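# Place one sealed cup upright in the black tray

## Task

Pick up one of the sealed cups standing on the table, set it down upright inside the black tray and release it; every other cup must still be standing at the end.

## Robot and tools

ROBOT. Two arms, left_arm and right_arm, each ending in a dexterous hand with index, middle and ring fingers plus a thumb. right_arm has a right hand; left_arm has its mirror-image left hand. The calibrated bases sit at (-0.024, +0.292, +0.003) m for left_arm and (+0.011, -0.277, +0.001) m for right_arm, both almost unrotated. A post stands behind the arms. Joint ranges in rad: waist -2.880..2.880, shoulder 0..3.142, elbow 0..3.019 (straight at 2.964), wrist pitch -1.693..1.571, wrist yaw -1.571..1.571, wrist roll -2.094..2.094.

FRAMES. Scene frame: origin at table-top height, halfway between the nominal bases; +z up, +x out over the table, +y toward left_arm (this is not the image's left). Results give end_effector_position (m) and end_effector_quat_wxyz in this frame, possibly a few cm off. Each hand point has its own axes: +z along straight fingers toward the tips, +y out of the palm face (the face is at y = -0.063), +x across the palm pointing away from the thumb on the right hand and toward the thumb on the left hand. Knuckle hinges are at z = -0.017; straight fingertips reach 0.140 m past them. A rigid mast on the palm side of the wrist (z -0.158 to -0.111, out to y +0.064) can strike objects.

THE 48-NUMBER ROW (used by execute_actions and move). Every number is in [-1, 1]. Order: left_arm dx, dy, dz, rx, ry, rz; then the left hand's 16 hinge goals; left current_limit; left speed; then the identical 24-number block for right_arm. Always send all 48, even if only one arm should act.
- Pose numbers are offsets, not poses: displacement from that arm's Hand target as it was when the action or move began, along scene axes; 1.0 = 0.6 m for dx..dz and 180 degrees for rx..rz. rx, ry, rz form a single rotation vector, applied about the Hand target position. All six at 0 means ask nothing new of that arm. Every row of an action, and every target in a move list, counts from that same start, not from the preceding row. Sending the same offset again moves further.
- Hinge goals are absolute: each maps linearly between the hinge's two stops, so 0 is a real position, not 'keep'. To leave a hand unchanged, echo its hand_goal, hand_current_limit and hand_speed. Order of the 16: index_mcp, index_abd, index_pip, index_dip, thumb_cmc, thumb_axl, thumb_mcp, thumb_ipl, middle_mcp, middle_abd, middle_pip, middle_dip, ring_mcp, ring_abd, ring_pip, ring_dip. Degrees at +1 / -1 and the straight value: _mcp +128/-18, straight -0.75 (+ curls toward palm); _abd +60/-60, straight 0 (+ swings away from thumb); _pip +108/-29, straight -0.58; _dip +117/-21, straight -0.70; thumb_cmc +120/-20, straight -0.71 (+ brings thumb in front of palm); thumb_axl +140/-27, straight -0.68 (rolls the thumb); thumb_mcp +109/-69, straight -0.23; thumb_ipl +108/-77, straight -0.17.
- current_limit: -1..+1 maps to 0..550 mA (floor 11 mA); very low values may not lift a finger. speed: hinge goal rate is (speed+1)/2 of 8.5 rad/s. Start values 0.4 and -0.6; the last written values persist.

TOOLS.
- execute_actions(actions, cameras): actions is a list of actions; each is a table of up to 15 rows, one per 1/30 s step; a short table repeats its final row to 15 steps. Empty list returns state plus all camera images. cameras: names, ["all"] or [].
- move(target, speed, blend, blocking, cameras): target is one row or a list of up to 15 rows, all offsets from the same starting Hand targets. Straight-line paths, all arms finishing together, capped at 10 s. speed in m/s, 0.002 to 4.3 (default 0.25), rotation limited to twice that in rad/s; may be a list per target. blend in m rounds corners (0 = full stop at each). blocking=false returns after about 0.5 s while motion continues. Paths do not avoid obstacles or the other arm; faster means more lag, overshoot and harder contact. Hand numbers of later targets are applied on arrival. Result adds a move: line (done, off_target, moving, held, fault) and limits (paced = pose clipped, held = steps withheld).
- wait(seconds 0..3600): runs the scene, commands nothing; returns early if a move ends.
- stop(): brakes a running move.
- zoom_image(camera, region): camera is cam_head_left, cam_head_right or cam_high (each 896x504); region [x0, y0, x1, y1] pixels, at most 504 by 504, from the newest images.
- finished_scene(scene=1): ends for good; the cup must remain correctly placed without the robot.

RESULTS. Hand target is the last commanded pose after clipping; the hand often rests short of it, and the right elbow sags under load, so command extra height or send the remaining gap. Orientation is limited to 40 degrees from the measured one per step. Per motor: hand_goal, hand_measured, hand_current_ma, hand_state (moving, goal, blocked, overload). Joint velocities may read within noise. Torques are noisy and offset; numbers 3 and 4 wrap at ±28 N m.

CAUTIONS. Do not drop the cup even a few mm, release it while moving, or let anything leave the table. Avoid slamming, striking fixed or heavy things, hard pushes, knocking other cups over, and any contact between the two arms or hands (never close one hand on the other). A motor above 495 mA for 5 s shuts off for 10 s; keep grip currents modest. Motors heat while holding or stretched: MOTOR HOT at 85 °C, arm drops at 100 °C. After a HAND FAULT line, later calls in that same reply are skipped. To relieve an arm pressing on something, command its target back past the hand point. Loose objects may be nudged occasionally; check cameras before finishing.

Each tool is called after "Emit:" by a JSON object that holds its "method" and its "body".

## Session

Emit:
{"method": "execute_actions", "body": {"actions": []}}

Scene clock: 0.00 s.
left_arm: end_effector_position=(+0.2615, -0.1922, +0.1893) hand_goal=(-0.754, +0.000, -0.576, -0.696, -0.714, -0.678, -0.226, -0.168, -0.754, +0.000, -0.576, -0.696, -0.754, +0.000, -0.576, -0.696) hand_measured=(-0.7535, -0.0007, -0.5770, -0.6958, -0.7154, -0.6767, -0.2262, -0.1681, -0.7535, +0.0008, -0.5770, -0.6958, -0.7523, -0.0007, -0.5770, -0.6958) hand_current_ma=(-9, -1, -7, -4, -1, -5, -5, -3, +2, +1, +1, -8, +9, -6, -5, +2) hand_state=(goal, goal, goal, goal, goal, goal, goal, goal, goal, goal, goal, goal, goal, goal, goal, goal) hand_current_limit=0.40 hand_speed=-0.60 end_effector_quat_wxyz=(+0.426, +0.902, +0.001, +0.071) | right_arm: end_effector_position=(+0.4893, -0.2694, +0.2989) hand_goal=(-0.754, +0.000, -0.576, -0.696, -0.714, -0.678, -0.226, -0.168, -0.754, +0.000, -0.576, -0.696, -0.754, +0.000, -0.576, -0.696) hand_measured=(-0.7523, -0.0007, -0.5757, -0.6958, -0.7142, -0.6777, -0.2252, -0.1672, -0.7523, -0.0007, -0.5770, -0.6958, -0.7535, -0.0007, -0.5770, -0.6958) hand_current_ma=(+6, +1, +14, -9, -13, +8, +11, +2, -6, +3, +6, -7, +7, +2, -7, -4) hand_state=(overload, goal, goal, goal, goal, goal, goal, goal, goal, goal, goal, goal, goal, goal, goal, goal) hand_current_limit=0.40 hand_speed=-0.60 end_effector_quat_wxyz=(+0.019, +0.834, +0.010, +0.551)
Joint positions: left_arm=[-0.888 1.421 0.751 -0.078 0.401 0.511] | right_arm=[0.316 1.076 0.859 -0.204 0.285 1.649]
Joint velocities: within noise
Joint torques (N m): no reading
Heat: left arm: hottest shoulder 30 °C; right arm: hottest waist 29 °C.
Hand target: left_arm +0.2652, -0.2019, +0.2162; +0.447, +0.890, -0.010, +0.086 | right_arm +0.4954, -0.2705, +0.3254; +0.017, +0.819, +0.004, +0.573

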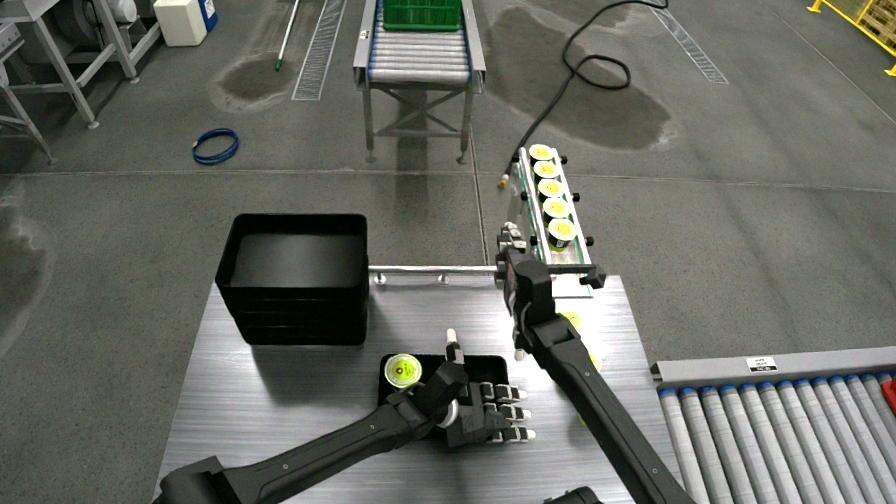

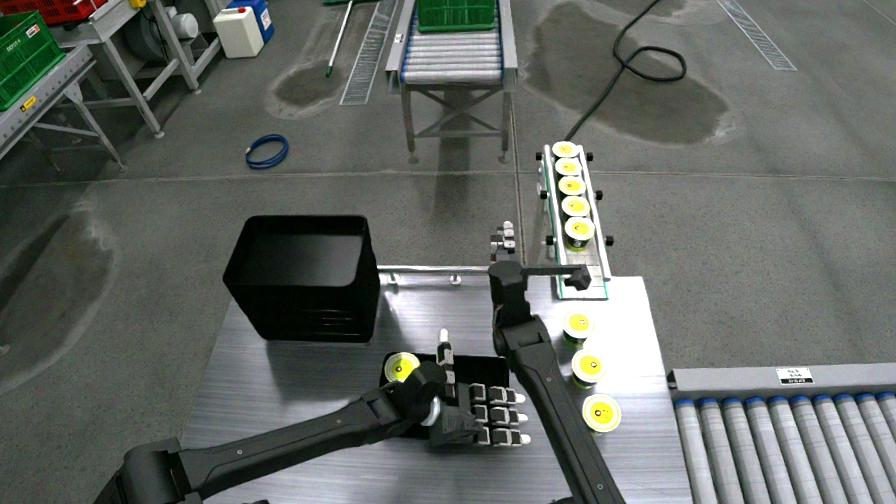

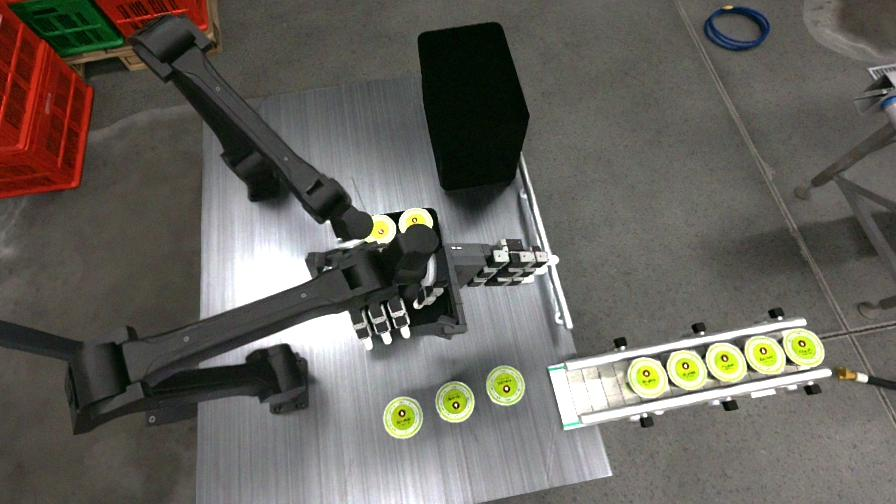

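Emit:
{"method": "zoom_image", "body": {"camera": "cam_head_right", "region": [500, 260, 700, 460]}}

Emit:
{"method": "zoom_image", "body": {"camera": "cam_head_right", "region": [340, 300, 600, 480]}}

Emit:
{"method": "zoom_image", "body": {"camera": "cam_high", "region": [280, 150, 620, 460]}}

Scaled by 2.520 from the camera's image (finer frame: 1280x720).

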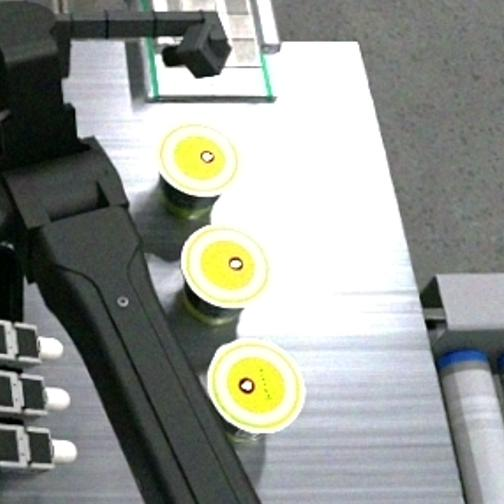

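Scaled by 1.938 from the camera's image (finer frame: 1280x720).

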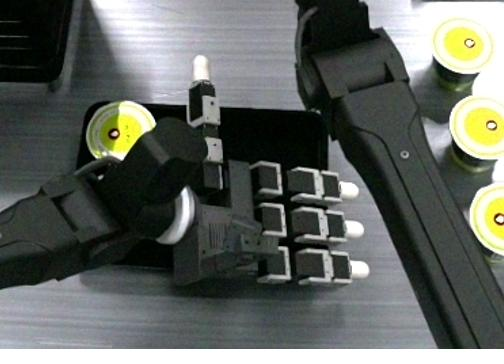

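Scaled by 1.482 from the camera's image (finer frame: 1280x720).

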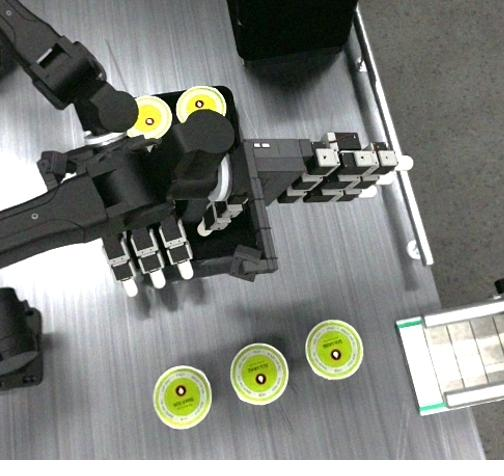

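Emit:
{"method": "move", "body": {"target": [[0,0,0,0,0,0,-0.754,0,-0.576,-0.696,-0.714,-0.678,-0.226,-0.168,-0.754,0,-0.576,-0.696,-0.754,0,-0.576,-0.696,0.4,-0.6, 0,0,0.167,0,0,0,-0.754,0,-0.576,-0.696,-0.714,-0.678,-0.226,-0.168,-0.754,0,-0.576,-0.696,-0.754,0,-0.576,-0.696,0.4,-0.6],[0,0.2,0.2,0,0,0,-0.754,0,-0.576,-0.696,-0.714,-0.678,-0.226,-0.168,-0.754,0,-0.576,-0.696,-0.754,0,-0.576,-0.696,0.4,-0.6, 0,0,0.167,0,0,0,-0.754,0,-0.576,-0.696,-0.714,-0.678,-0.226,-0.168,-0.754,0,-0.576,-0.696,-0.754,0,-0.576,-0.696,0.4,-0.6],[0.025,0.703,0.273,0,0,0.25,-0.754,0,-0.576,-0.696,-0.714,-0.678,-0.226,-0.168,-0.754,0,-0.576,-0.696,-0.754,0,-0.576,-0.696,0.4,-0.6, 0,0,0.167,0,0,0,-0.754,0,-0.576,-0.696,-0.714,-0.678,-0.226,-0.168,-0.754,0,-0.576,-0.696,-0.754,0,-0.576,-0.696,0.4,-0.6]], "blend": [0, 0.03, 0], "speed": 0.2, "cameras": ["all"]}}

Scene clock: 160.80 s.
left_arm: end_effector_position=(+0.2800, +0.2204, +0.3605) hand_goal=(-0.754, +0.000, -0.576, -0.696, -0.714, -0.678, -0.226, -0.168, -0.754, +0.000, -0.576, -0.696, -0.754, +0.000, -0.576, -0.696) hand_measured=(-0.7607, +0.0008, -0.5770, -0.6958, -0.7230, -0.6777, -0.2252, -0.1681, -0.7607, -0.0007, -0.5770, -0.6958, -0.7607, -0.0007, -0.5757, -0.6971) hand_current_ma=(-17, +0, -11, -1, -13, -4, -6, -3, -5, -4, +8, -8, -6, -5, -9, +0) hand_state=(goal, goal, goal, goal, goal, goal, goal, goal, goal, goal, goal, goal, goal, goal, goal, goal) hand_current_limit=0.40 hand_speed=-0.60 end_effector_quat_wxyz=(+0.377, +0.826, +0.346, +0.236) | right_arm: end_effector_position=(+0.4899, -0.2692, +0.3958) hand_goal=(-0.754, +0.000, -0.576, -0.696, -0.714, -0.678, -0.226, -0.168, -0.754, +0.000, -0.576, -0.696, -0.754, +0.000, -0.576, -0.696) hand_measured=(-0.7523, -0.0036, -0.5770, -0.6958, -0.7129, -0.6777, -0.2252, -0.1681, -0.7535, -0.0007, -0.5770, -0.6971, -0.7535, -0.0021, -0.5770, -0.6958) hand_current_ma=(+2, -12, +9, -3, -6, +12, +8, -7, -3, -3, +3, +8, +4, -1, -9, -8) hand_state=(overload, goal, goal, goal, goal, goal, goal, goal, goal, goal, goal, goal, goal, goal, goal, goal) hand_current_limit=0.40 hand_speed=-0.60 end_effector_quat_wxyz=(+0.018, +0.831, +0.009, +0.556)
Joint positions: left_arm=[0.215 0.504 0.703 -1.046 0.634 0.754] | right_arm=[0.316 1.05 1.091 -0.449 0.285 1.649]
Joint torques (N m): left_arm=[-0.5 0.56 14.45 1.02 0.91 0.14] | right_arm=[0.32 -7.36 14.93 2.3 0.18 -0.05]
Heat: left arm: hottest elbow 37 °C; right arm: hottest elbow 45 °C.
Hand target: left_arm +0.2802, +0.2199, +0.3800; +0.380, +0.826, +0.332, +0.251 | right_arm +0.4954, -0.2705, +0.4256; +0.017, +0.819, +0.004, +0.573
Off the commanded pose: left_arm 0.019 m, 2 deg | right_arm 0.030 m, 2 deg.
move: off_target (left_arm, right_arm)

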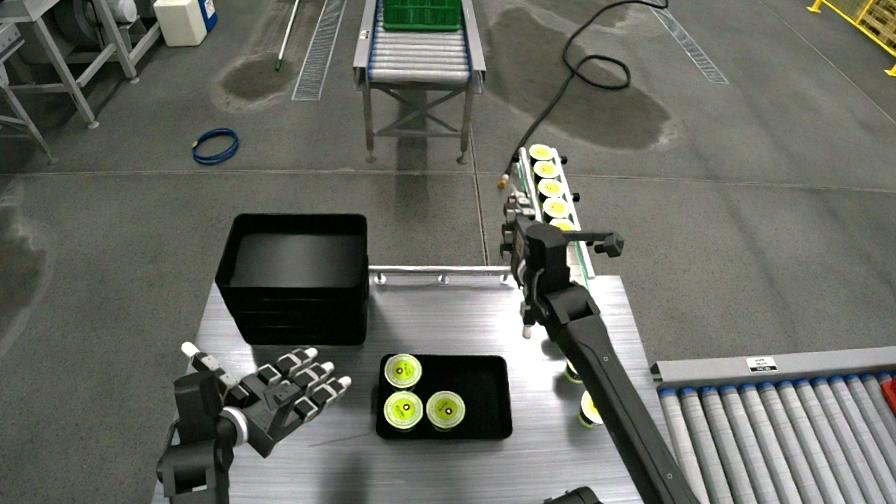

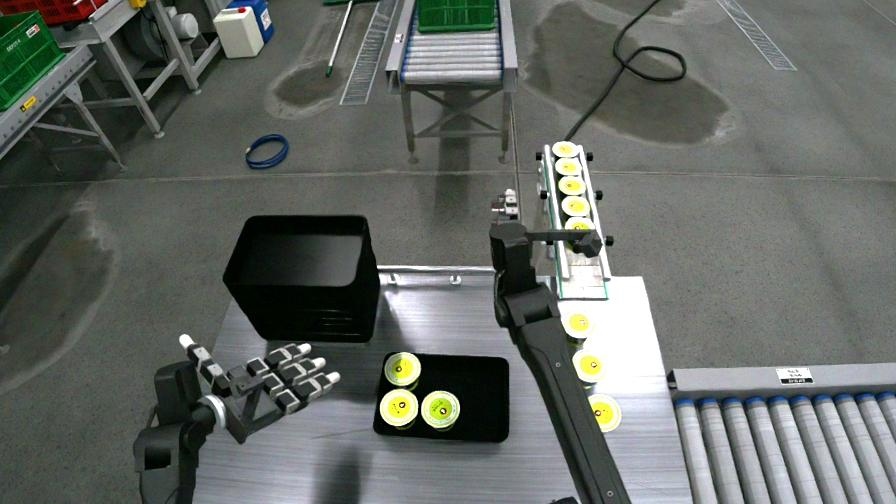

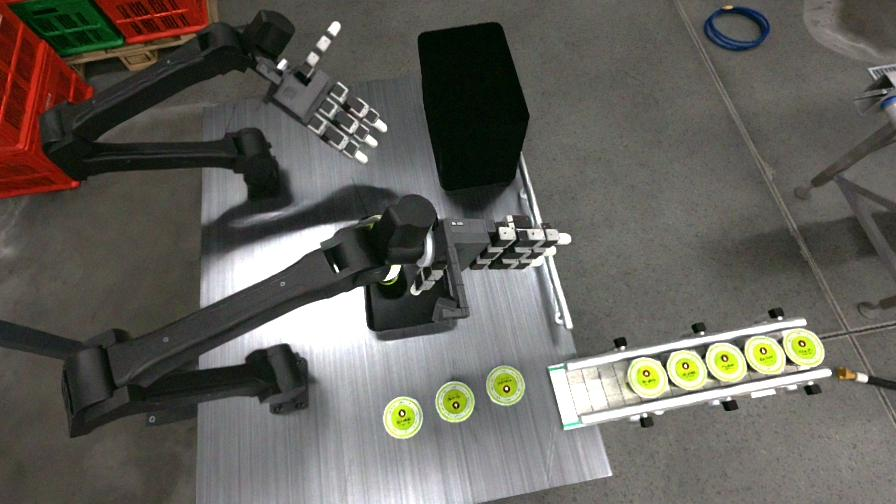

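Emit:
{"method": "zoom_image", "body": {"camera": "cam_head_right", "region": [350, 300, 630, 460]}}

Emit:
{"method": "zoom_image", "body": {"camera": "cam_high", "region": [340, 200, 620, 460]}}

Scaled by 1.800 from the camera's image (finer frame: 1280x720).

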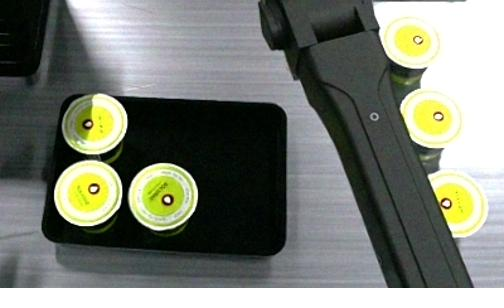

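Scaled by 1.800 from the camera's image (finer frame: 1280x720).

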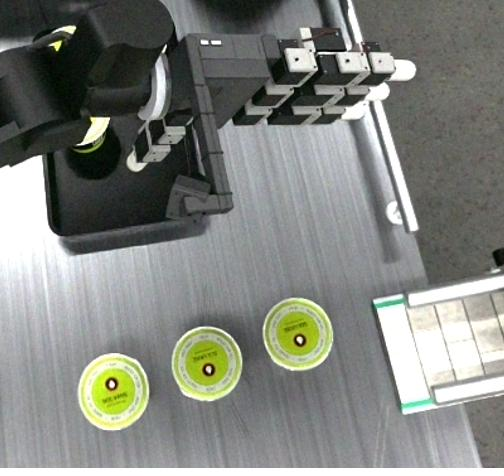

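Emit:
{"method": "move", "body": {"target": [0,0,0,0,0,0,-0.754,0,-0.576,-0.696,-0.714,-0.678,-0.226,-0.168,-0.754,0,-0.576,-0.696,-0.754,0,-0.576,-0.696,0.4,-0.6, 0.021,-0.104,-0.16,0.4425,0.1949,0.0924,-0.754,0,-0.576,-0.696,-0.714,-0.678,-0.226,-0.168,-0.754,0,-0.576,-0.696,-0.754,0,-0.576,-0.696,0.4,-0.6], "speed": 0.25, "cameras": ["all"]}}

Scene clock: 203.93 s.
left_arm: end_effector_position=(+0.2800, +0.2204, +0.3605) hand_goal=(-0.754, +0.000, -0.576, -0.696, -0.714, -0.678, -0.226, -0.168, -0.754, +0.000, -0.576, -0.696, -0.754, +0.000, -0.576, -0.696) hand_measured=(-0.7607, -0.0007, -0.5770, -0.6958, -0.7217, -0.6777, -0.2252, -0.1681, -0.7607, +0.0008, -0.5770, -0.6958, -0.7607, -0.0007, -0.5770, -0.6958) hand_current_ma=(-13, -1, -8, -8, -16, -4, -3, -4, -2, +0, +2, -12, -6, -11, -8, +1) hand_state=(goal, goal, goal, goal, goal, goal, goal, goal, goal, goal, goal, goal, goal, goal, goal, goal) hand_current_limit=0.40 hand_speed=-0.60 end_effector_quat_wxyz=(+0.377, +0.826, +0.346, +0.236) | right_arm: end_effector_position=(+0.4999, -0.3247, +0.3049) hand_goal=(-0.754, +0.000, -0.576, -0.696, -0.714, -0.678, -0.226, -0.168, -0.754, +0.000, -0.576, -0.696, -0.754, +0.000, -0.576, -0.696) hand_measured=(+0.1426, +0.0008, -0.5770, -0.6958, -0.7016, -0.6777, -0.2262, -0.1672, -0.7390, -0.0007, -0.5757, -0.6920, -0.7402, +0.0023, -0.5757, -0.6932) hand_current_ma=(-3, +2, +3, -9, +18, -1, +4, -4, +29, -7, +6, +17, +39, +13, -8, +4) hand_state=(overload, goal, goal, goal, goal, goal, goal, goal, goal, goal, goal, goal, goal, goal, goal, goal) hand_current_limit=0.40 hand_speed=-0.60 end_effector_quat_wxyz=(-0.576, +0.772, -0.222, +0.151)
Joint positions: left_arm=[0.215 0.504 0.703 -1.046 0.634 0.754] | right_arm=[-0.365 1.496 1.468 -1.103 -1.245 2.055]
Joint torques (N m): left_arm=[-0.32 0.56 14.41 1.05 0.89 0.15] | right_arm=[-0.91 -13.16 13.57 0.72 -1.08 0.25]
Heat: left arm: hottest elbow 45 °C; right arm: hottest elbow 49 °C.
Hand target: left_arm +0.2802, +0.2199, +0.3800; +0.380, +0.826, +0.332, +0.251 | right_arm +0.5080, -0.3329, +0.3296; -0.578, +0.755, -0.245, +0.189
Off the commanded pose: left_arm 0.019 m, 2 deg | right_arm 0.027 m, 5 deg.
joint sent to its limit (right arm) — joint 6 (wrist roll), upper limit. The joint targets are off in position and orientation.
move: off_target (right_arm)

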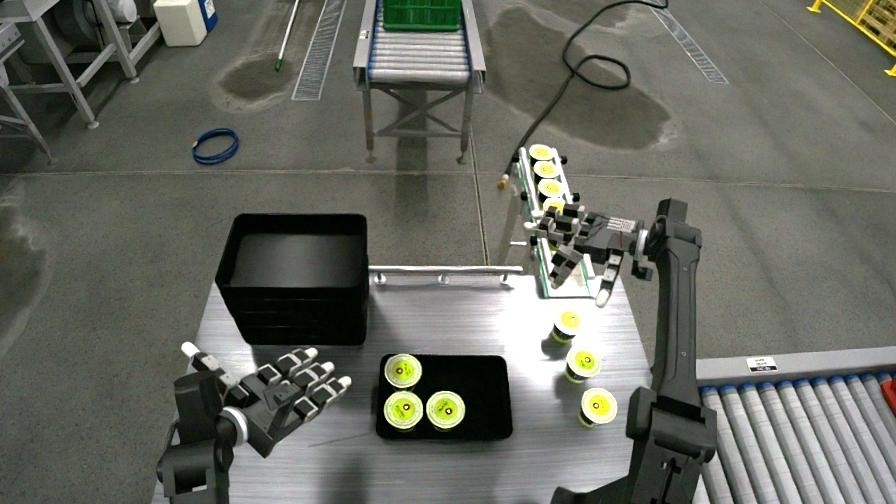

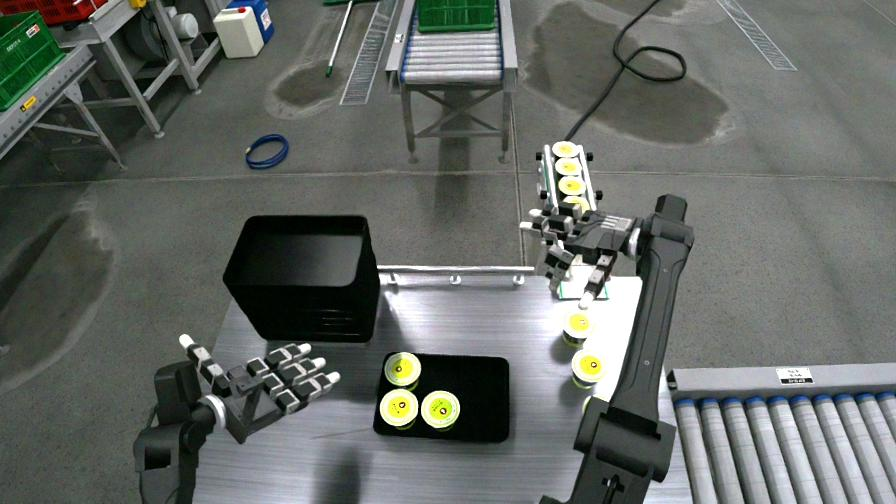

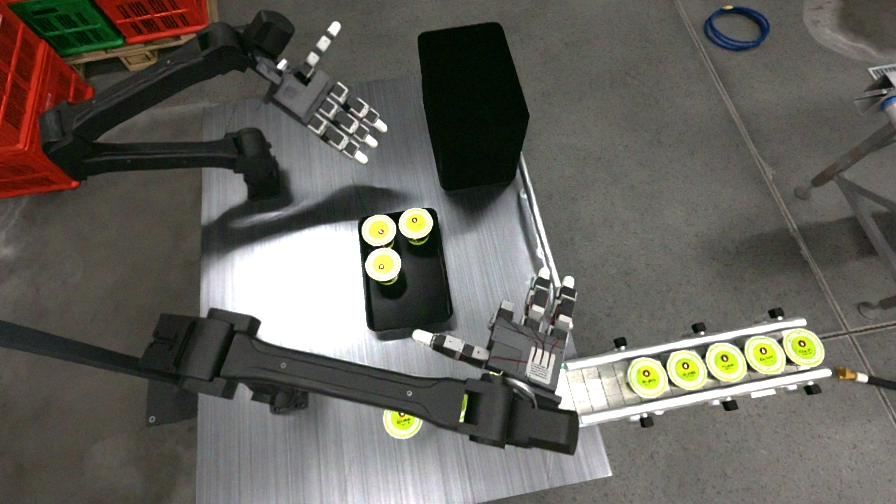

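Emit:
{"method": "move", "body": {"target": [0,0,0,0,0,0,-0.754,0,-0.576,-0.696,-0.714,-0.678,-0.226,-0.168,-0.754,0,-0.576,-0.696,-0.754,0,-0.576,-0.696,0.4,-0.6, -0.002,-0.016,-0.174,0,0,0.0611,-0.754,0,0.9,0.9,0.786,-0.678,-0.226,-0.168,-0.274,0,-0.0657,-0.478,-0.274,0,-0.0657,-0.478,0.4,-0.6], "speed": 0.2, "cameras": ["all"]}}

Scene clock: 249.87 s.
left_arm: end_effector_position=(+0.2800, +0.2204, +0.3605) hand_goal=(-0.754, +0.000, -0.576, -0.696, -0.714, -0.678, -0.226, -0.168, -0.754, +0.000, -0.576, -0.696, -0.754, +0.000, -0.576, -0.696) hand_measured=(-0.7607, +0.0008, -0.5770, -0.6958, -0.7217, -0.6767, -0.2252, -0.1681, -0.7607, -0.0007, -0.5770, -0.6971, -0.7607, -0.0007, -0.5770, -0.6958) hand_current_ma=(-14, -2, -5, -1, -12, -6, -5, -6, -7, -3, +7, -7, -5, -6, -2, +3) hand_state=(goal, goal, goal, goal, goal, goal, goal, goal, goal, goal, goal, goal, goal, goal, goal, goal) hand_current_limit=0.40 hand_speed=-0.60 end_effector_quat_wxyz=(+0.377, +0.826, +0.346, +0.236) | right_arm: end_effector_position=(+0.4928, -0.3278, +0.2083) hand_goal=(-0.754, +0.000, +0.900, +0.900, +0.786, -0.678, -0.226, -0.168, -0.274, +0.000, -0.066, -0.478, -0.274, +0.000, -0.066, -0.478) hand_measured=(+0.1124, +0.0023, +0.8627, +0.8344, +0.7853, -0.6767, -0.2262, -0.1681, -0.2602, +0.0023, -0.0637, -0.4792, -0.2602, +0.0008, -0.0637, -0.4766) hand_current_ma=(+2, -2, -81, -172, -12, +7, +8, +0, +25, +0, +6, +1, +37, +8, +2, -4) hand_state=(overload, goal, blocked, blocked, goal, goal, goal, goal, goal, goal, goal, goal, goal, goal, goal, goal) hand_current_limit=0.40 hand_speed=-0.60 end_effector_quat_wxyz=(-0.594, +0.776, -0.181, +0.108)
Joint positions: left_arm=[0.215 0.504 0.703 -1.046 0.634 0.754] | right_arm=[-0.379 1.648 1.401 -1.316 -1.297 1.627]
Joint torques (N m): left_arm=[-0.44 0.67 14.45 1.11 0.91 0.15] | right_arm=[-0.97 -14.1 12.53 0.06 -1.11 -0.1]
Heat: left arm: hottest elbow 47 °C; right arm: hottest elbow 56 °C.
Hand target: left_arm +0.2802, +0.2199, +0.3800; +0.380, +0.826, +0.332, +0.251 | right_arm +0.5068, -0.3425, +0.2252; -0.594, +0.775, -0.171, +0.133
Off the commanded pose: left_arm 0.019 m, 2 deg | right_arm 0.026 m, 3 deg.
move: off_target (right_arm)

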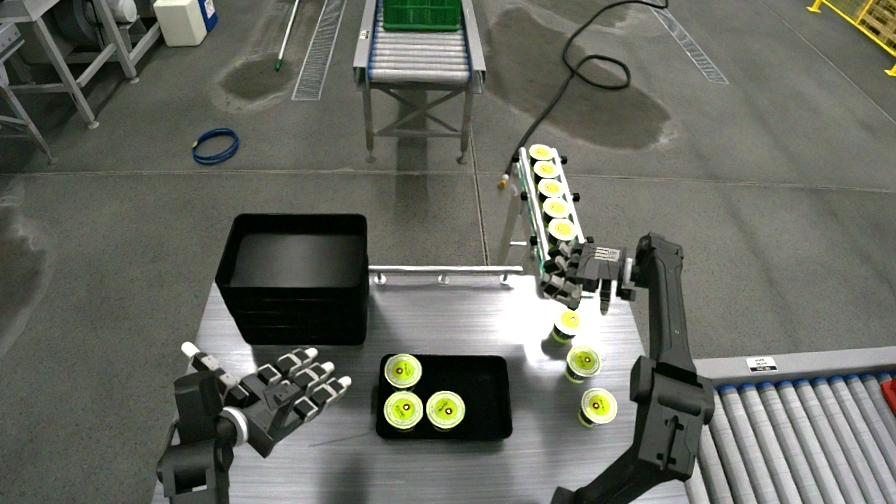

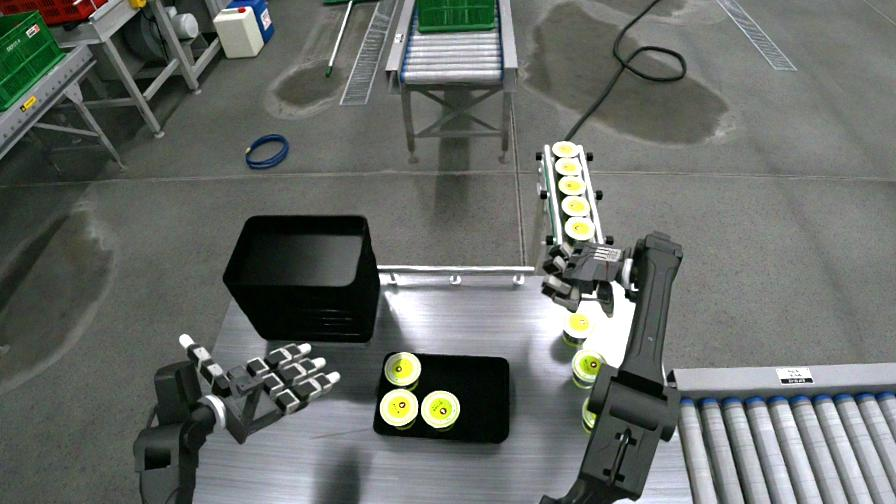

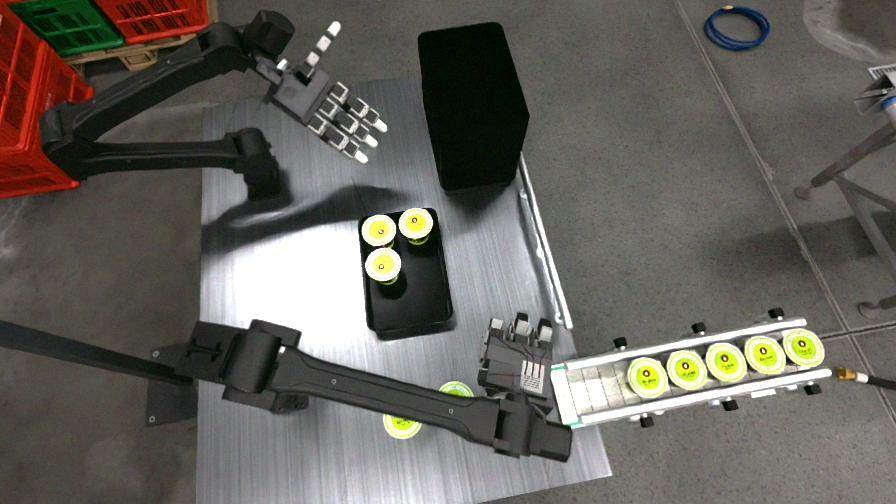

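Emit:
{"method": "zoom_image", "body": {"camera": "cam_high", "region": [440, 290, 640, 480]}}

Emit:
{"method": "zoom_image", "body": {"camera": "cam_head_left", "region": [500, 200, 700, 360]}}

Emit:
{"method": "zoom_image", "body": {"camera": "cam_head_right", "region": [500, 200, 700, 360]}}

Scaled by 2.520 from the camera's image (finer frame: 1280x720).

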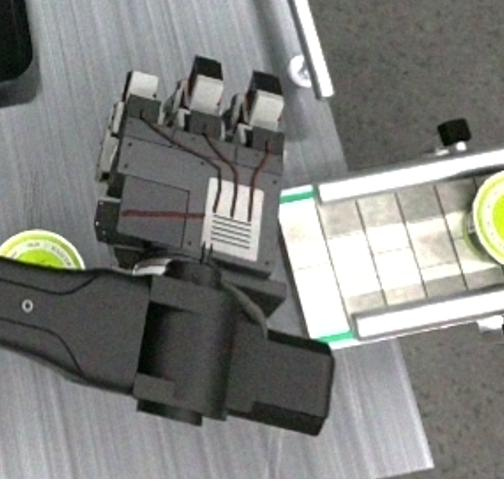

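Scaled by 2.520 from the camera's image (finer frame: 1280x720).

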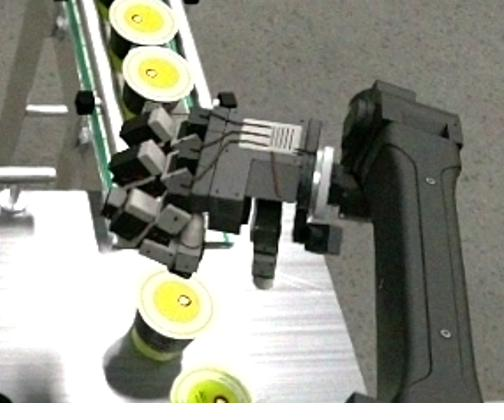

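Scaled by 2.520 from the camera's image (finer frame: 1280x720).

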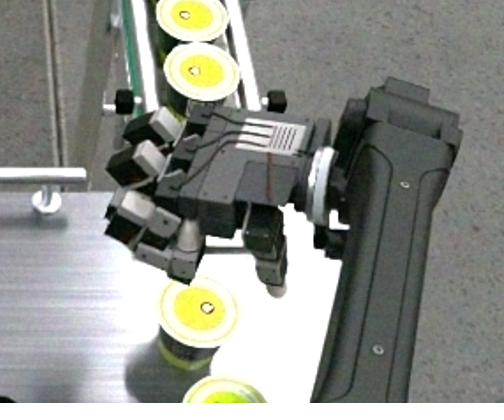

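Emit:
{"method": "move", "body": {"target": [0,0,0,0,0,0,-0.754,0,-0.576,-0.696,-0.714,-0.678,-0.226,-0.168,-0.754,0,-0.576,-0.696,-0.754,0,-0.576,-0.696,0.4,-0.6, 0,-0.01,-0.13,0,0,0,-0.754,0,0.85,0.8,0.786,-0.678,-0.292,-0.168,-0.342,0,-0.0657,-0.478,-0.342,0,-0.0657,-0.478,0.4,-0.6], "speed": 0.12, "cameras": ["all"]}}

Emit:
{"method": "zoom_image", "body": {"camera": "cam_high", "region": [440, 290, 640, 480]}}

Emit:
{"method": "zoom_image", "body": {"camera": "cam_head_left", "region": [500, 230, 660, 360]}}

Emit:
{"method": "zoom_image", "body": {"camera": "cam_head_right", "region": [500, 230, 660, 360]}}

Scene clock: 296.93 s.
left_arm: end_effector_position=(+0.2800, +0.2204, +0.3605) hand_goal=(-0.754, +0.000, -0.576, -0.696, -0.714, -0.678, -0.226, -0.168, -0.754, +0.000, -0.576, -0.696, -0.754, +0.000, -0.576, -0.696) hand_measured=(-0.7607, +0.0008, -0.5770, -0.6958, -0.7217, -0.6767, -0.2252, -0.1681, -0.7595, -0.0007, -0.5770, -0.6958, -0.7619, +0.0008, -0.5770, -0.6958) hand_current_ma=(-16, -1, -10, -4, -14, -3, -5, -6, -5, -5, +4, -9, -6, -2, -7, +2) hand_state=(goal, goal, goal, goal, goal, goal, goal, goal, goal, goal, goal, goal, goal, goal, goal, goal) hand_current_limit=0.40 hand_speed=-0.60 end_effector_quat_wxyz=(+0.377, +0.826, +0.346, +0.236) | right_arm: end_effector_position=(+0.5002, -0.3361, +0.1425) hand_goal=(-0.754, +0.000, +0.850, +0.800, +0.786, -0.678, -0.292, -0.168, -0.342, +0.000, -0.066, -0.478, -0.342, +0.000, -0.066, -0.478) hand_measured=(+0.1124, +0.0023, +0.8396, +0.7987, +0.7853, -0.6767, -0.2866, -0.1672, -0.3181, +0.0023, -0.0637, -0.4792, -0.3205, +0.0023, -0.0650, -0.4766) hand_current_ma=(+0, +0, -22, -2, -9, +4, +24, -2, +55, -5, +10, +10, +55, +2, +6, +0) hand_state=(overload, goal, goal, goal, goal, goal, goal, goal, blocked, goal, goal, goal, blocked, goal, goal, goal) hand_current_limit=0.40 hand_speed=-0.60 end_effector_quat_wxyz=(-0.594, +0.777, -0.176, +0.111)
Joint positions: left_arm=[0.215 0.504 0.703 -1.046 0.634 0.754] | right_arm=[-0.388 1.732 1.33 -1.198 -1.297 1.578]
Joint torques (N m): left_arm=[-0.32 0.44 14.43 1.02 0.91 0.15] | right_arm=[-1.08 -15.44 8.68 1.14 -1.08 -0.1]
Heat: left arm: hottest elbow 48 °C; right arm: hottest elbow 51 °C.
Hand target: left_arm +0.2802, +0.2199, +0.3800; +0.380, +0.826, +0.332, +0.251 | right_arm +0.5068, -0.3485, +0.1472; -0.594, +0.775, -0.171, +0.133
Off the commanded pose: left_arm 0.019 m, 2 deg | right_arm 0.015 m, 3 deg.
move: off_target (right_arm)

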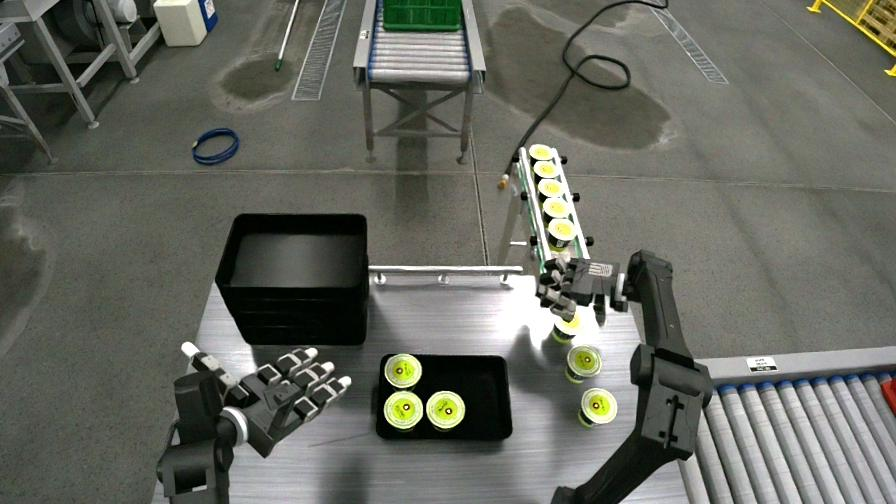

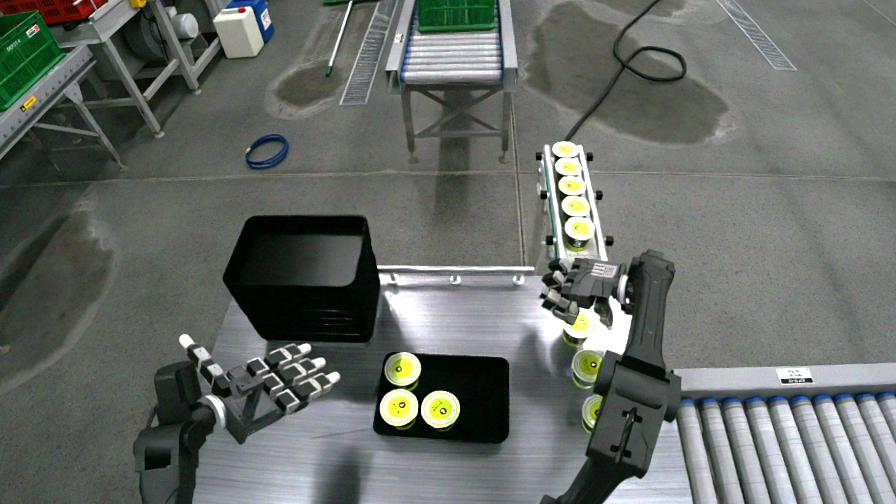

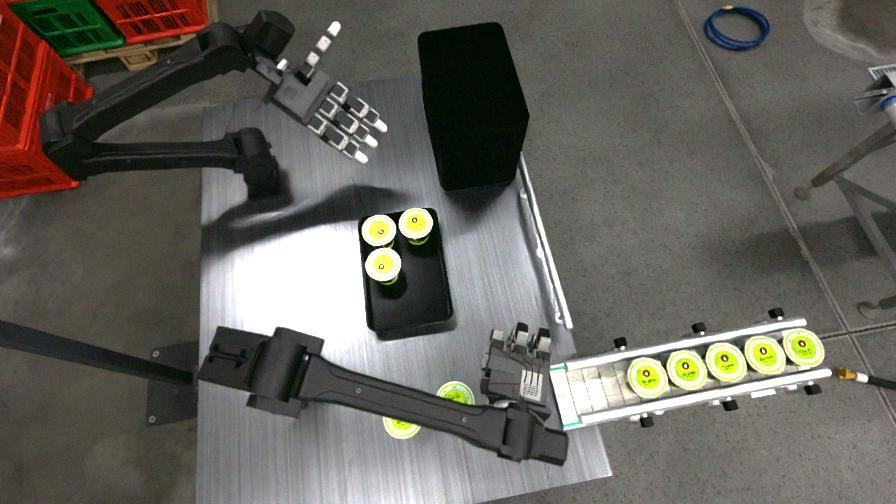

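Scaled by 2.520 from the camera's image (finer frame: 1280x720).

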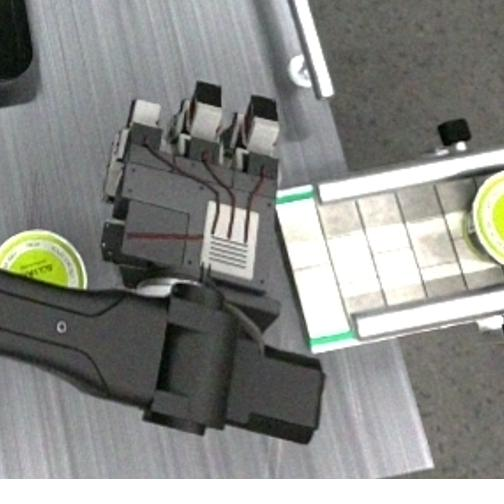

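Scaled by 3.150 from the camera's image (finer frame: 1280x720).

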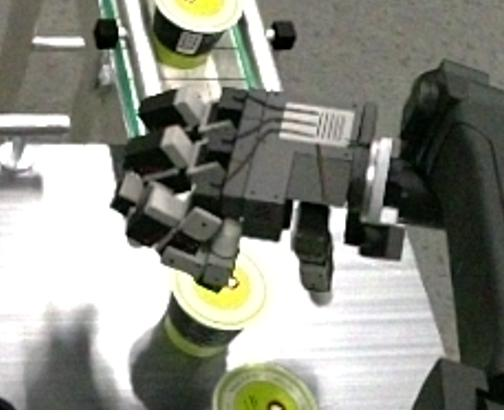

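Scaled by 3.150 from the camera's image (finer frame: 1280x720).

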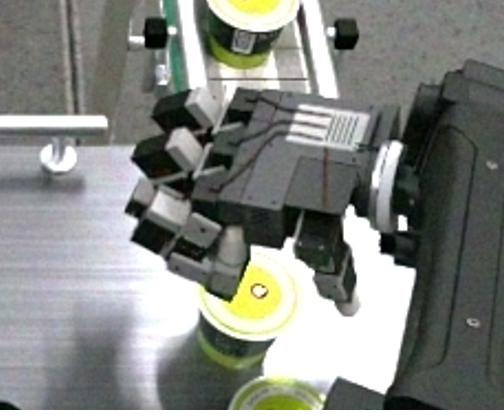

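Emit:
{"method": "move", "body": {"target": [0,0,0,0,0,0,-0.754,0,-0.576,-0.696,-0.714,-0.678,-0.226,-0.168,-0.754,0,-0.576,-0.696,-0.754,0,-0.576,-0.696,0.4,-0.6, 0,0,-0.113,0,0,0,-0.754,0,0.84,0.8,0.786,-0.678,-0.292,-0.168,-0.342,0,-0.0657,-0.478,-0.342,0,-0.0657,-0.478,0.4,-0.6], "speed": 0.08, "cameras": ["all"]}}

Emit:
{"method": "zoom_image", "body": {"camera": "cam_high", "region": [440, 290, 640, 480]}}

Emit:
{"method": "zoom_image", "body": {"camera": "cam_head_left", "region": [500, 240, 660, 370]}}

Emit:
{"method": "zoom_image", "body": {"camera": "cam_head_right", "region": [500, 240, 660, 370]}}

Scene clock: 316.87 s.
left_arm: end_effector_position=(+0.2800, +0.2204, +0.3605) hand_goal=(-0.754, +0.000, -0.576, -0.696, -0.714, -0.678, -0.226, -0.168, -0.754, +0.000, -0.576, -0.696, -0.754, +0.000, -0.576, -0.696) hand_measured=(-0.7607, +0.0008, -0.5770, -0.6958, -0.7217, -0.6767, -0.2252, -0.1681, -0.7607, -0.0007, -0.5770, -0.6958, -0.7619, +0.0008, -0.5770, -0.6958) hand_current_ma=(-19, -3, -10, -6, -9, -7, -9, -5, +2, -3, +2, -8, -8, -8, -4, +1) hand_state=(goal, goal, goal, goal, goal, goal, goal, goal, goal, goal, goal, goal, goal, goal, goal, goal) hand_current_limit=0.40 hand_speed=-0.60 end_effector_quat_wxyz=(+0.377, +0.826, +0.346, +0.236) | right_arm: end_effector_position=(+0.5011, -0.3365, +0.0774) hand_goal=(-0.754, +0.000, +0.840, +0.800, +0.786, -0.678, -0.292, -0.168, -0.342, +0.000, -0.066, -0.478, -0.342, +0.000, -0.066, -0.478) hand_measured=(+0.1136, +0.0008, +0.8383, +0.8000, +0.7840, -0.6777, -0.2876, -0.1672, -0.3169, +0.0037, -0.0650, -0.4792, -0.3217, +0.0008, -0.0637, -0.4766) hand_current_ma=(+8, +2, +4, -14, -14, +2, +25, -5, +49, +2, +12, +0, +56, +5, +3, -6) hand_state=(overload, goal, goal, goal, goal, goal, goal, goal, blocked, goal, goal, goal, blocked, goal, goal, goal) hand_current_limit=0.40 hand_speed=-0.60 end_effector_quat_wxyz=(-0.593, +0.778, -0.172, +0.115)
Joint positions: left_arm=[0.215 0.504 0.703 -1.046 0.634 0.754] | right_arm=[-0.388 1.809 1.247 -1.032 -1.297 1.572]
Joint torques (N m): left_arm=[-0.44 0.5 14.49 1.1 0.92 0.15] | right_arm=[-1.08 -15.44 7.82 1.17 -1.08 -0.05]
Heat: left arm: hottest elbow 49 °C; right arm: hottest elbow 49 °C.
Hand target: left_arm +0.2802, +0.2199, +0.3800; +0.380, +0.826, +0.332, +0.251 | right_arm +0.5068, -0.3485, +0.0794; -0.594, +0.775, -0.171, +0.133
Off the commanded pose: left_arm 0.019 m, 2 deg | right_arm 0.013 m, 2 deg.
move: off_target (right_arm)

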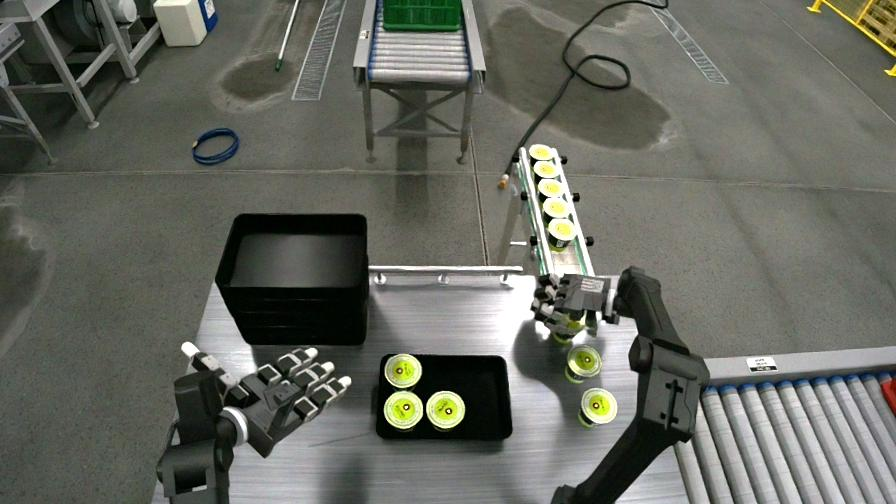

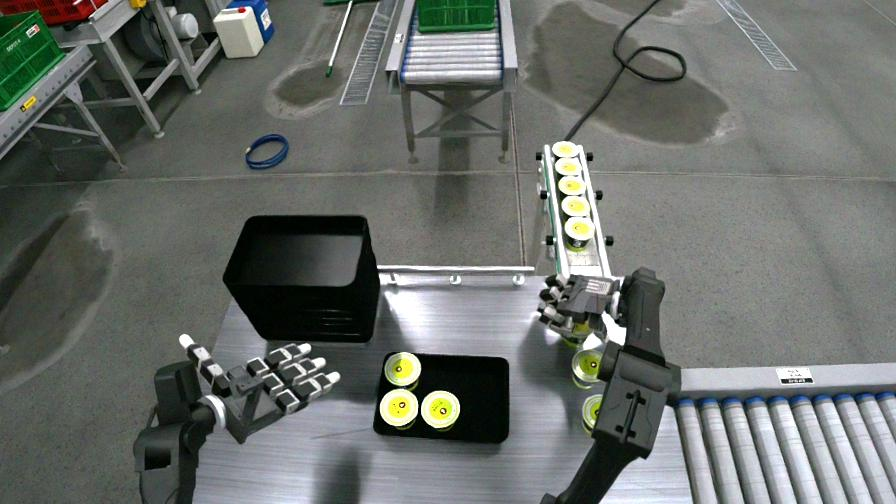

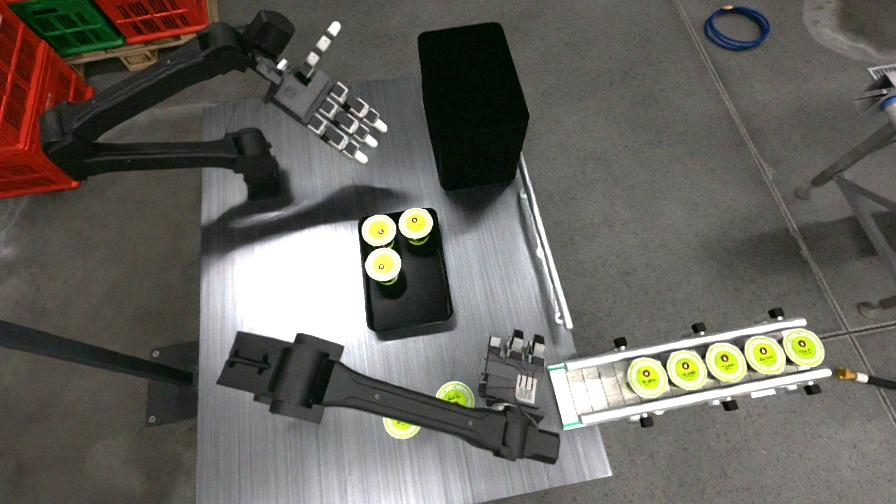

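Scaled by 2.520 from the camera's image (finer frame: 1280x720).

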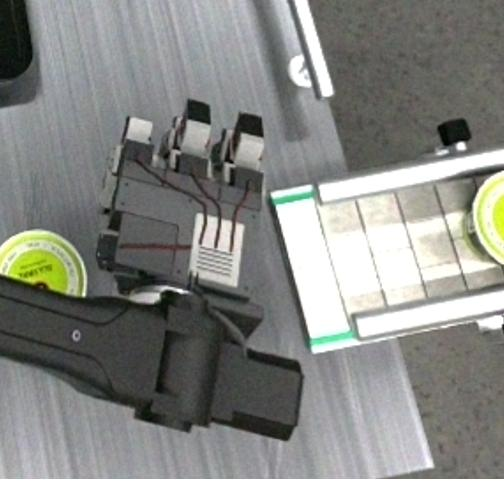

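Scaled by 3.150 from the camera's image (finer frame: 1280x720).

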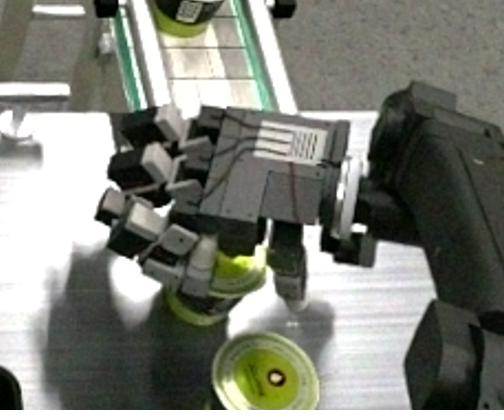

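Scaled by 3.150 from the camera's image (finer frame: 1280x720).

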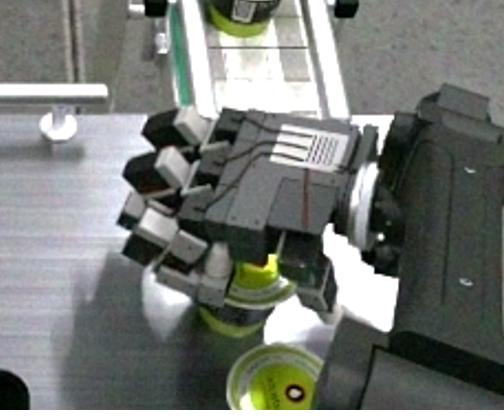

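Emit:
{"method": "move", "body": {"target": [0,0,0,0,0,0,-0.754,0,-0.576,-0.696,-0.714,-0.678,-0.226,-0.168,-0.754,0,-0.576,-0.696,-0.754,0,-0.576,-0.696,0.4,-0.6, 0,0,-0.014,0,0,0,-0.754,0,0.84,0.8,0.786,-0.678,-0.292,-0.168,-0.342,0,-0.0657,-0.478,-0.342,0,-0.0657,-0.478,0.4,-0.6], "speed": 0.05}}

Emit:
{"method": "move", "body": {"target": [0,0,0,0,0,0,-0.754,0,-0.576,-0.696,-0.714,-0.678,-0.226,-0.168,-0.754,0,-0.576,-0.696,-0.754,0,-0.576,-0.696,0.4,-0.6, 0,0,0,0,0,0,-0.754,0,0.84,0.8,0.786,-0.678,-0.14,-0.168,-0.24,0,0.04,-0.478,-0.24,0,0.04,-0.478,-0.2,-0.92], "speed": 0.05}}

Emit:
{"method": "zoom_image", "body": {"camera": "cam_high", "region": [440, 290, 640, 480]}}

Scene clock: 329.80 s.
left_arm: end_effector_position=(+0.2800, +0.2204, +0.3605) hand_goal=(-0.754, +0.000, -0.576, -0.696, -0.714, -0.678, -0.226, -0.168, -0.754, +0.000, -0.576, -0.696, -0.754, +0.000, -0.576, -0.696) hand_measured=(-0.7607, -0.0007, -0.5770, -0.6971, -0.7217, -0.6767, -0.2252, -0.1681, -0.7607, +0.0008, -0.5770, -0.6958, -0.7619, +0.0008, -0.5770, -0.6971) hand_current_ma=(-15, -1, -11, -4, -10, -6, -6, -4, -4, -4, +3, -10, -2, -6, -6, +7) hand_state=(goal, goal, goal, goal, goal, goal, goal, goal, goal, goal, goal, goal, goal, goal, goal, goal) hand_current_limit=0.40 hand_speed=-0.60 end_effector_quat_wxyz=(+0.377, +0.826, +0.346, +0.236) | right_arm: end_effector_position=(+0.5020, -0.3363, +0.0750) hand_goal=(-0.754, +0.000, +0.840, +0.800, +0.786, -0.678, -0.292, -0.168, -0.342, +0.000, -0.066, -0.478, -0.342, +0.000, -0.066, -0.478) hand_measured=(+0.1221, +0.0008, +0.8435, +0.8000, +0.7840, -0.6767, -0.2866, -0.1672, -0.3169, +0.0037, -0.0650, -0.4792, -0.3205, +0.0023, -0.0637, -0.4766) hand_current_ma=(+3, -1, +19, -7, -20, -1, +32, -7, +51, -1, +10, +9, +59, +9, +0, +8) hand_state=(overload, goal, goal, goal, goal, goal, goal, goal, blocked, goal, goal, goal, blocked, goal, goal, goal) hand_current_limit=0.40 hand_speed=-0.60 end_effector_quat_wxyz=(-0.594, +0.777, -0.172, +0.117)
Joint positions: left_arm=[0.215 0.504 0.703 -1.046 0.634 0.754] | right_arm=[-0.388 1.812 1.243 -1.015 -1.301 1.58]
Joint torques (N m): left_arm=[-0.32 0.44 14.48 1.03 0.9 0.14] | right_arm=[-1.08 -14.8 7.45 1.32 -0.94 -0.05]
Heat: left arm: hottest elbow 49 °C; right arm: hottest elbow 46 °C.
Hand target: left_arm +0.2802, +0.2199, +0.3800; +0.380, +0.826, +0.332, +0.251 | right_arm +0.5068, -0.3485, +0.0710; -0.594, +0.775, -0.171, +0.133
Off the commanded pose: left_arm 0.019 m, 2 deg | right_arm 0.014 m, 2 deg.
move: off_target (right_arm)

Scene clock: 331.13 s.
left_arm: end_effector_position=(+0.2800, +0.2204, +0.3605) hand_goal=(-0.754, +0.000, -0.576, -0.696, -0.714, -0.678, -0.226, -0.168, -0.754, +0.000, -0.576, -0.696, -0.754, +0.000, -0.576, -0.696) hand_measured=(-0.7607, +0.0008, -0.5770, -0.6971, -0.7217, -0.6777, -0.2252, -0.1681, -0.7619, +0.0008, -0.5770, -0.6958, -0.7619, +0.0008, -0.5770, -0.6958) hand_current_ma=(-13, -1, -5, -7, -16, -8, -4, -6, -3, -2, +7, -12, -4, -8, -4, +1) hand_state=(goal, goal, goal, goal, goal, goal, goal, goal, goal, goal, goal, goal, goal, goal, goal, goal) hand_current_limit=0.40 hand_speed=-0.60 end_effector_quat_wxyz=(+0.377, +0.826, +0.346, +0.236) | right_arm: end_effector_position=(+0.5015, -0.3400, +0.0750) hand_goal=(-0.754, +0.000, +0.840, +0.800, +0.786, -0.678, -0.140, -0.168, -0.240, +0.000, +0.040, -0.478, -0.240, +0.000, +0.040, -0.478) hand_measured=(+0.1209, +0.0023, +0.8435, +0.7987, +0.7827, -0.6746, -0.1619, -0.1700, -0.2337, +0.0023, +0.0351, -0.4792, -0.2337, +0.0023, +0.0364, -0.4779) hand_current_ma=(+3, -2, +16, -11, -19, +10, -58, -6, +14, +9, -2, -1, +25, +8, -8, +3) hand_state=(overload, goal, goal, goal, goal, goal, blocked, goal, goal, goal, goal, goal, goal, goal, goal, goal) hand_current_limit=-0.20 hand_speed=-0.92 end_effector_quat_wxyz=(-0.594, +0.776, -0.175, +0.119)
Joint positions: left_arm=[0.215 0.504 0.703 -1.046 0.634 0.754] | right_arm=[-0.396 1.812 1.243 -1.015 -1.301 1.58]
Joint torques (N m): left_arm=[-0.56 0.5 14.46 1.05 0.92 0.15] | right_arm=[-0.85 -14.8 7.45 1.31 -0.93 -0.05]
Heat: left arm: hottest elbow 49 °C; right arm: hottest elbow 46 °C.
Hand target: left_arm +0.2802, +0.2199, +0.3800; +0.380, +0.826, +0.332, +0.251 | right_arm +0.5068, -0.3485, +0.0710; -0.594, +0.775, -0.171, +0.133
Off the commanded pose: left_arm 0.019 m, 2 deg | right_arm 0.011 m, 2 deg.
move: done

Scaled by 2.520 from the camera's image (finer frame: 1280x720).
This view is cut from an older image: the scene may have changed since it was taken.

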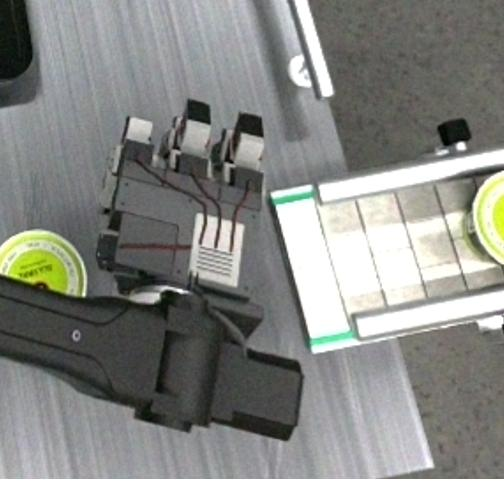

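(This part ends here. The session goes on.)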